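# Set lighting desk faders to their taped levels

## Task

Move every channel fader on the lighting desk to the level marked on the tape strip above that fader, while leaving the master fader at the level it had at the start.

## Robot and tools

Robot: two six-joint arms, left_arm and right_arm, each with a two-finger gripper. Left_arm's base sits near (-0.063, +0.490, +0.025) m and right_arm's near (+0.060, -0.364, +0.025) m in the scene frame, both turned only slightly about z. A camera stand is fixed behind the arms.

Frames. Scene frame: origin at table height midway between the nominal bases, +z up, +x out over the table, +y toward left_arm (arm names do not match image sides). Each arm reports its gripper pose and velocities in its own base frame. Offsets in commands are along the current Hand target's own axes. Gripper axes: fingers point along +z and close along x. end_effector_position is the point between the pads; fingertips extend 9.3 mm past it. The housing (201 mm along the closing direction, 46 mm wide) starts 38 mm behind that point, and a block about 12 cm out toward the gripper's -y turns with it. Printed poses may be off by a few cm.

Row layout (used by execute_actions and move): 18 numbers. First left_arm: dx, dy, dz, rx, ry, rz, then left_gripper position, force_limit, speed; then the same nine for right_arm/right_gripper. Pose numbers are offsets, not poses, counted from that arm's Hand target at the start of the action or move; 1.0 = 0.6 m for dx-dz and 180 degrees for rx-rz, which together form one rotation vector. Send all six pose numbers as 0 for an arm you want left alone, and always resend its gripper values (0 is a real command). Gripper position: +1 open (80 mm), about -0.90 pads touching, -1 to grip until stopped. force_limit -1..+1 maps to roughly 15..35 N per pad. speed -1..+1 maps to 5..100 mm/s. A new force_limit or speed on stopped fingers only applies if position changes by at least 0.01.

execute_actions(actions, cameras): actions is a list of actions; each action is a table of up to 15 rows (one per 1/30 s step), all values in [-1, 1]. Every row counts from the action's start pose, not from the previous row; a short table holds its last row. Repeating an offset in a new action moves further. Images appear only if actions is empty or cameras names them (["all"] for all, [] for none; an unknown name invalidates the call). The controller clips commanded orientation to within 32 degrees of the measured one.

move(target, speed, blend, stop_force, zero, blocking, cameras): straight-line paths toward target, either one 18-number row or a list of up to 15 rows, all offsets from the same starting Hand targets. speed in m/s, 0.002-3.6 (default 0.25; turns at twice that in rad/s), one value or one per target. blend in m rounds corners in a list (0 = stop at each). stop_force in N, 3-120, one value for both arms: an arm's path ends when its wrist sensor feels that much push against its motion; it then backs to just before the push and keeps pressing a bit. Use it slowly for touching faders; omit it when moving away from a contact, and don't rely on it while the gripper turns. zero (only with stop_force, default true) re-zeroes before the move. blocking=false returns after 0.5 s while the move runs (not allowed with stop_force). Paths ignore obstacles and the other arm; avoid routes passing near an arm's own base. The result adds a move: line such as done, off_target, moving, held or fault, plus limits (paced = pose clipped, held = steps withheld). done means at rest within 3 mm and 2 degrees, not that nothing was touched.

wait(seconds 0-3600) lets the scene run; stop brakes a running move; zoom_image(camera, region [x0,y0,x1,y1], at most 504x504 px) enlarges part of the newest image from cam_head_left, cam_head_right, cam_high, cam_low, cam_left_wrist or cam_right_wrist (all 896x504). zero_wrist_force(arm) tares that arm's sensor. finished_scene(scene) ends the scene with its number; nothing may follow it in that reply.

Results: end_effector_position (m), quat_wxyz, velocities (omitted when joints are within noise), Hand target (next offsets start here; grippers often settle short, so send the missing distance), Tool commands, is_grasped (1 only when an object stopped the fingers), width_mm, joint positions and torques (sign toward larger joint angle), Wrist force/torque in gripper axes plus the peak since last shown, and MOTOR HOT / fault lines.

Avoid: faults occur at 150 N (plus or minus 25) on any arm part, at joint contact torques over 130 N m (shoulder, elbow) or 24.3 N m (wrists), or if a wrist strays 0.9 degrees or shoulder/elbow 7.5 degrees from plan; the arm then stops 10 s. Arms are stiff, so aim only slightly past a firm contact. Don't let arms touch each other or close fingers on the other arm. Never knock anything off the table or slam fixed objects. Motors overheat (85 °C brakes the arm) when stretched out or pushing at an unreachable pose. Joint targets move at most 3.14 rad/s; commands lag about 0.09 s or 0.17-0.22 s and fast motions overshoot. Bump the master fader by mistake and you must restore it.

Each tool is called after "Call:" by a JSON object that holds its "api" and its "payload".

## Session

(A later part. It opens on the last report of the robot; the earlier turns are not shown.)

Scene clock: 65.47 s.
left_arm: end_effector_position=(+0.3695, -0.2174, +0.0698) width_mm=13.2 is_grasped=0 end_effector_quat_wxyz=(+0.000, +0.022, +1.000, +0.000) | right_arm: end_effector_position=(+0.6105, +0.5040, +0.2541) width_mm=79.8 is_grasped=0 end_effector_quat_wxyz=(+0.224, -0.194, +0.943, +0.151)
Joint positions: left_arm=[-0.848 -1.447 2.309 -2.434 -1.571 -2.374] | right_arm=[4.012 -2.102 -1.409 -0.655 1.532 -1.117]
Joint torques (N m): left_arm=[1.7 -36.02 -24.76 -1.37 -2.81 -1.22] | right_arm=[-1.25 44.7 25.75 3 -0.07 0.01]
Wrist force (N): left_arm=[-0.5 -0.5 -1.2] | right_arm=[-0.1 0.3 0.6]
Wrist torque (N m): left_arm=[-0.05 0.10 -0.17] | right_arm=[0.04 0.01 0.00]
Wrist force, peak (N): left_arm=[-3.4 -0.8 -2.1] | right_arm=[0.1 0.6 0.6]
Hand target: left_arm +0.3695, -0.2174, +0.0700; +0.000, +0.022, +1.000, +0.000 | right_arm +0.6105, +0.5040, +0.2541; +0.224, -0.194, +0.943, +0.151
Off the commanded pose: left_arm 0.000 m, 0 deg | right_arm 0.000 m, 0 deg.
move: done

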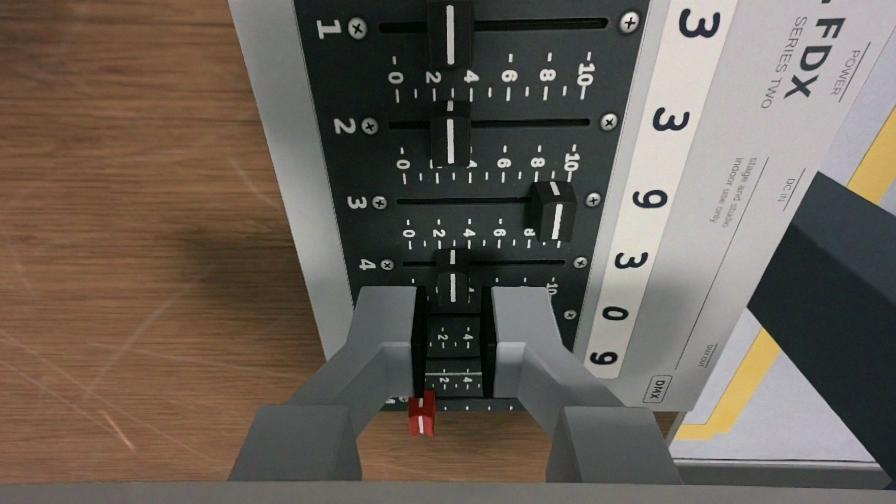

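Call:
{"api": "move", "payload": {"target": [[0.0467,0.08,0,0,0,0,-0.45,-1,0.5,0,0,0,0,0,0,0.996,1,1],[0.0467,0.08,0.03,0,0,0,-1,-1,-0.4,0,0,0,0,0,0,0.996,1,1],[0.04671,0.08,0.03,0,0,0,-0.52,-1,0.5,0,0,0,0,0,0,0.996,1,1],[0.0467,0.08,-0.05,0,0,0,-0.52,-1,0.5,0,0,0,0,0,0,0.996,1,1],[0.0467,0.03,-0.08,0,0,0,-0.52,-1,0.5,0,0,0,0,0,0,0.996,1,1]], "speed": [0.15,0.08,0.06,0.1,0.15], "cameras": ["cam_left_wrist"]}}

Call:
{"api": "zoom_image", "payload": {"camera": "cam_left_wrist", "region": [300, 130, 520, 340]}}

Scene clock: 72.67 s.
left_arm: end_effector_position=(+0.3423, -0.1980, +0.1179) width_mm=16.2 is_grasped=0 end_effector_quat_wxyz=(+0.000, +0.022, +1.000, +0.000) | right_arm: end_effector_position=(+0.6105, +0.5040, +0.2541) width_mm=79.8 is_grasped=0 end_effector_quat_wxyz=(+0.224, -0.194, +0.943, +0.151)
Joint positions: left_arm=[-0.868 -1.637 2.335 -2.27 -1.571 -2.394] | right_arm=[4.012 -2.102 -1.409 -0.655 1.532 -1.117]
Joint torques (N m): left_arm=[-13.46 -17.29 -27.32 -1.64 2.24 -1.89] | right_arm=[-1.54 43.9 25.76 2.87 0.14 -0.11]
Wrist force (N): left_arm=[-0.4 -0.8 -0.9] | right_arm=[-0.1 0.2 0.3]
Wrist torque (N m): left_arm=[-0.08 0.07 -0.04] | right_arm=[0.02 0.01 0.00]
Wrist force, peak (N): left_arm=[-2.6 -0.6 -1.9] | right_arm=[0.0 0.6 0.5]
Hand target: left_arm +0.3423, -0.1981, +0.1179; +0.000, +0.022, +1.000, +0.000 | right_arm +0.6105, +0.5040, +0.2541; +0.224, -0.194, +0.943, +0.151
Off the commanded pose: left_arm 0.000 m, 0 deg | right_arm 0.000 m, 0 deg.
move: done

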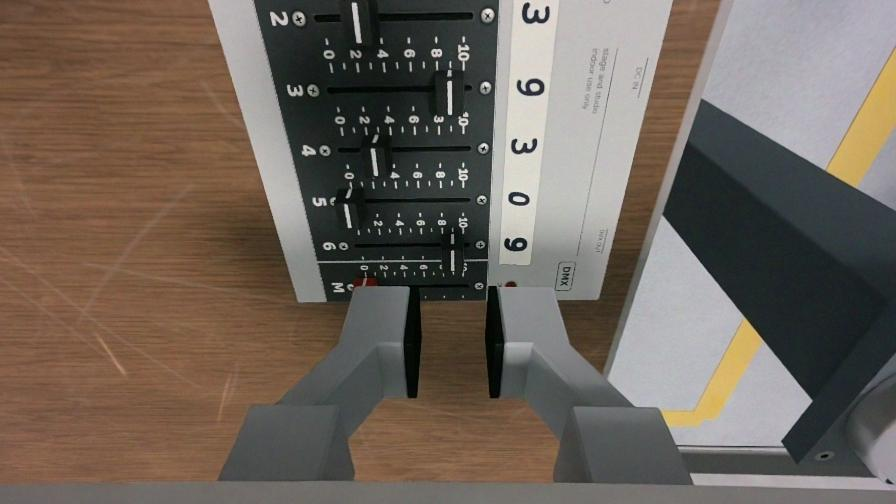

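Scaled by 2.291 from the camera's image (finer frame: 1280x720).

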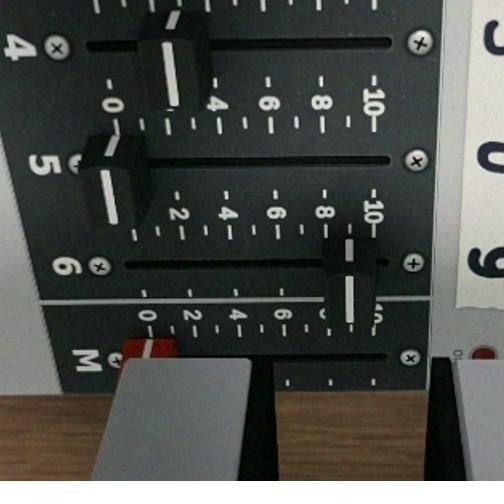

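Call:
{"api": "finished_scene", "payload": {"scene": 2}}

The scene is finished: the task was done.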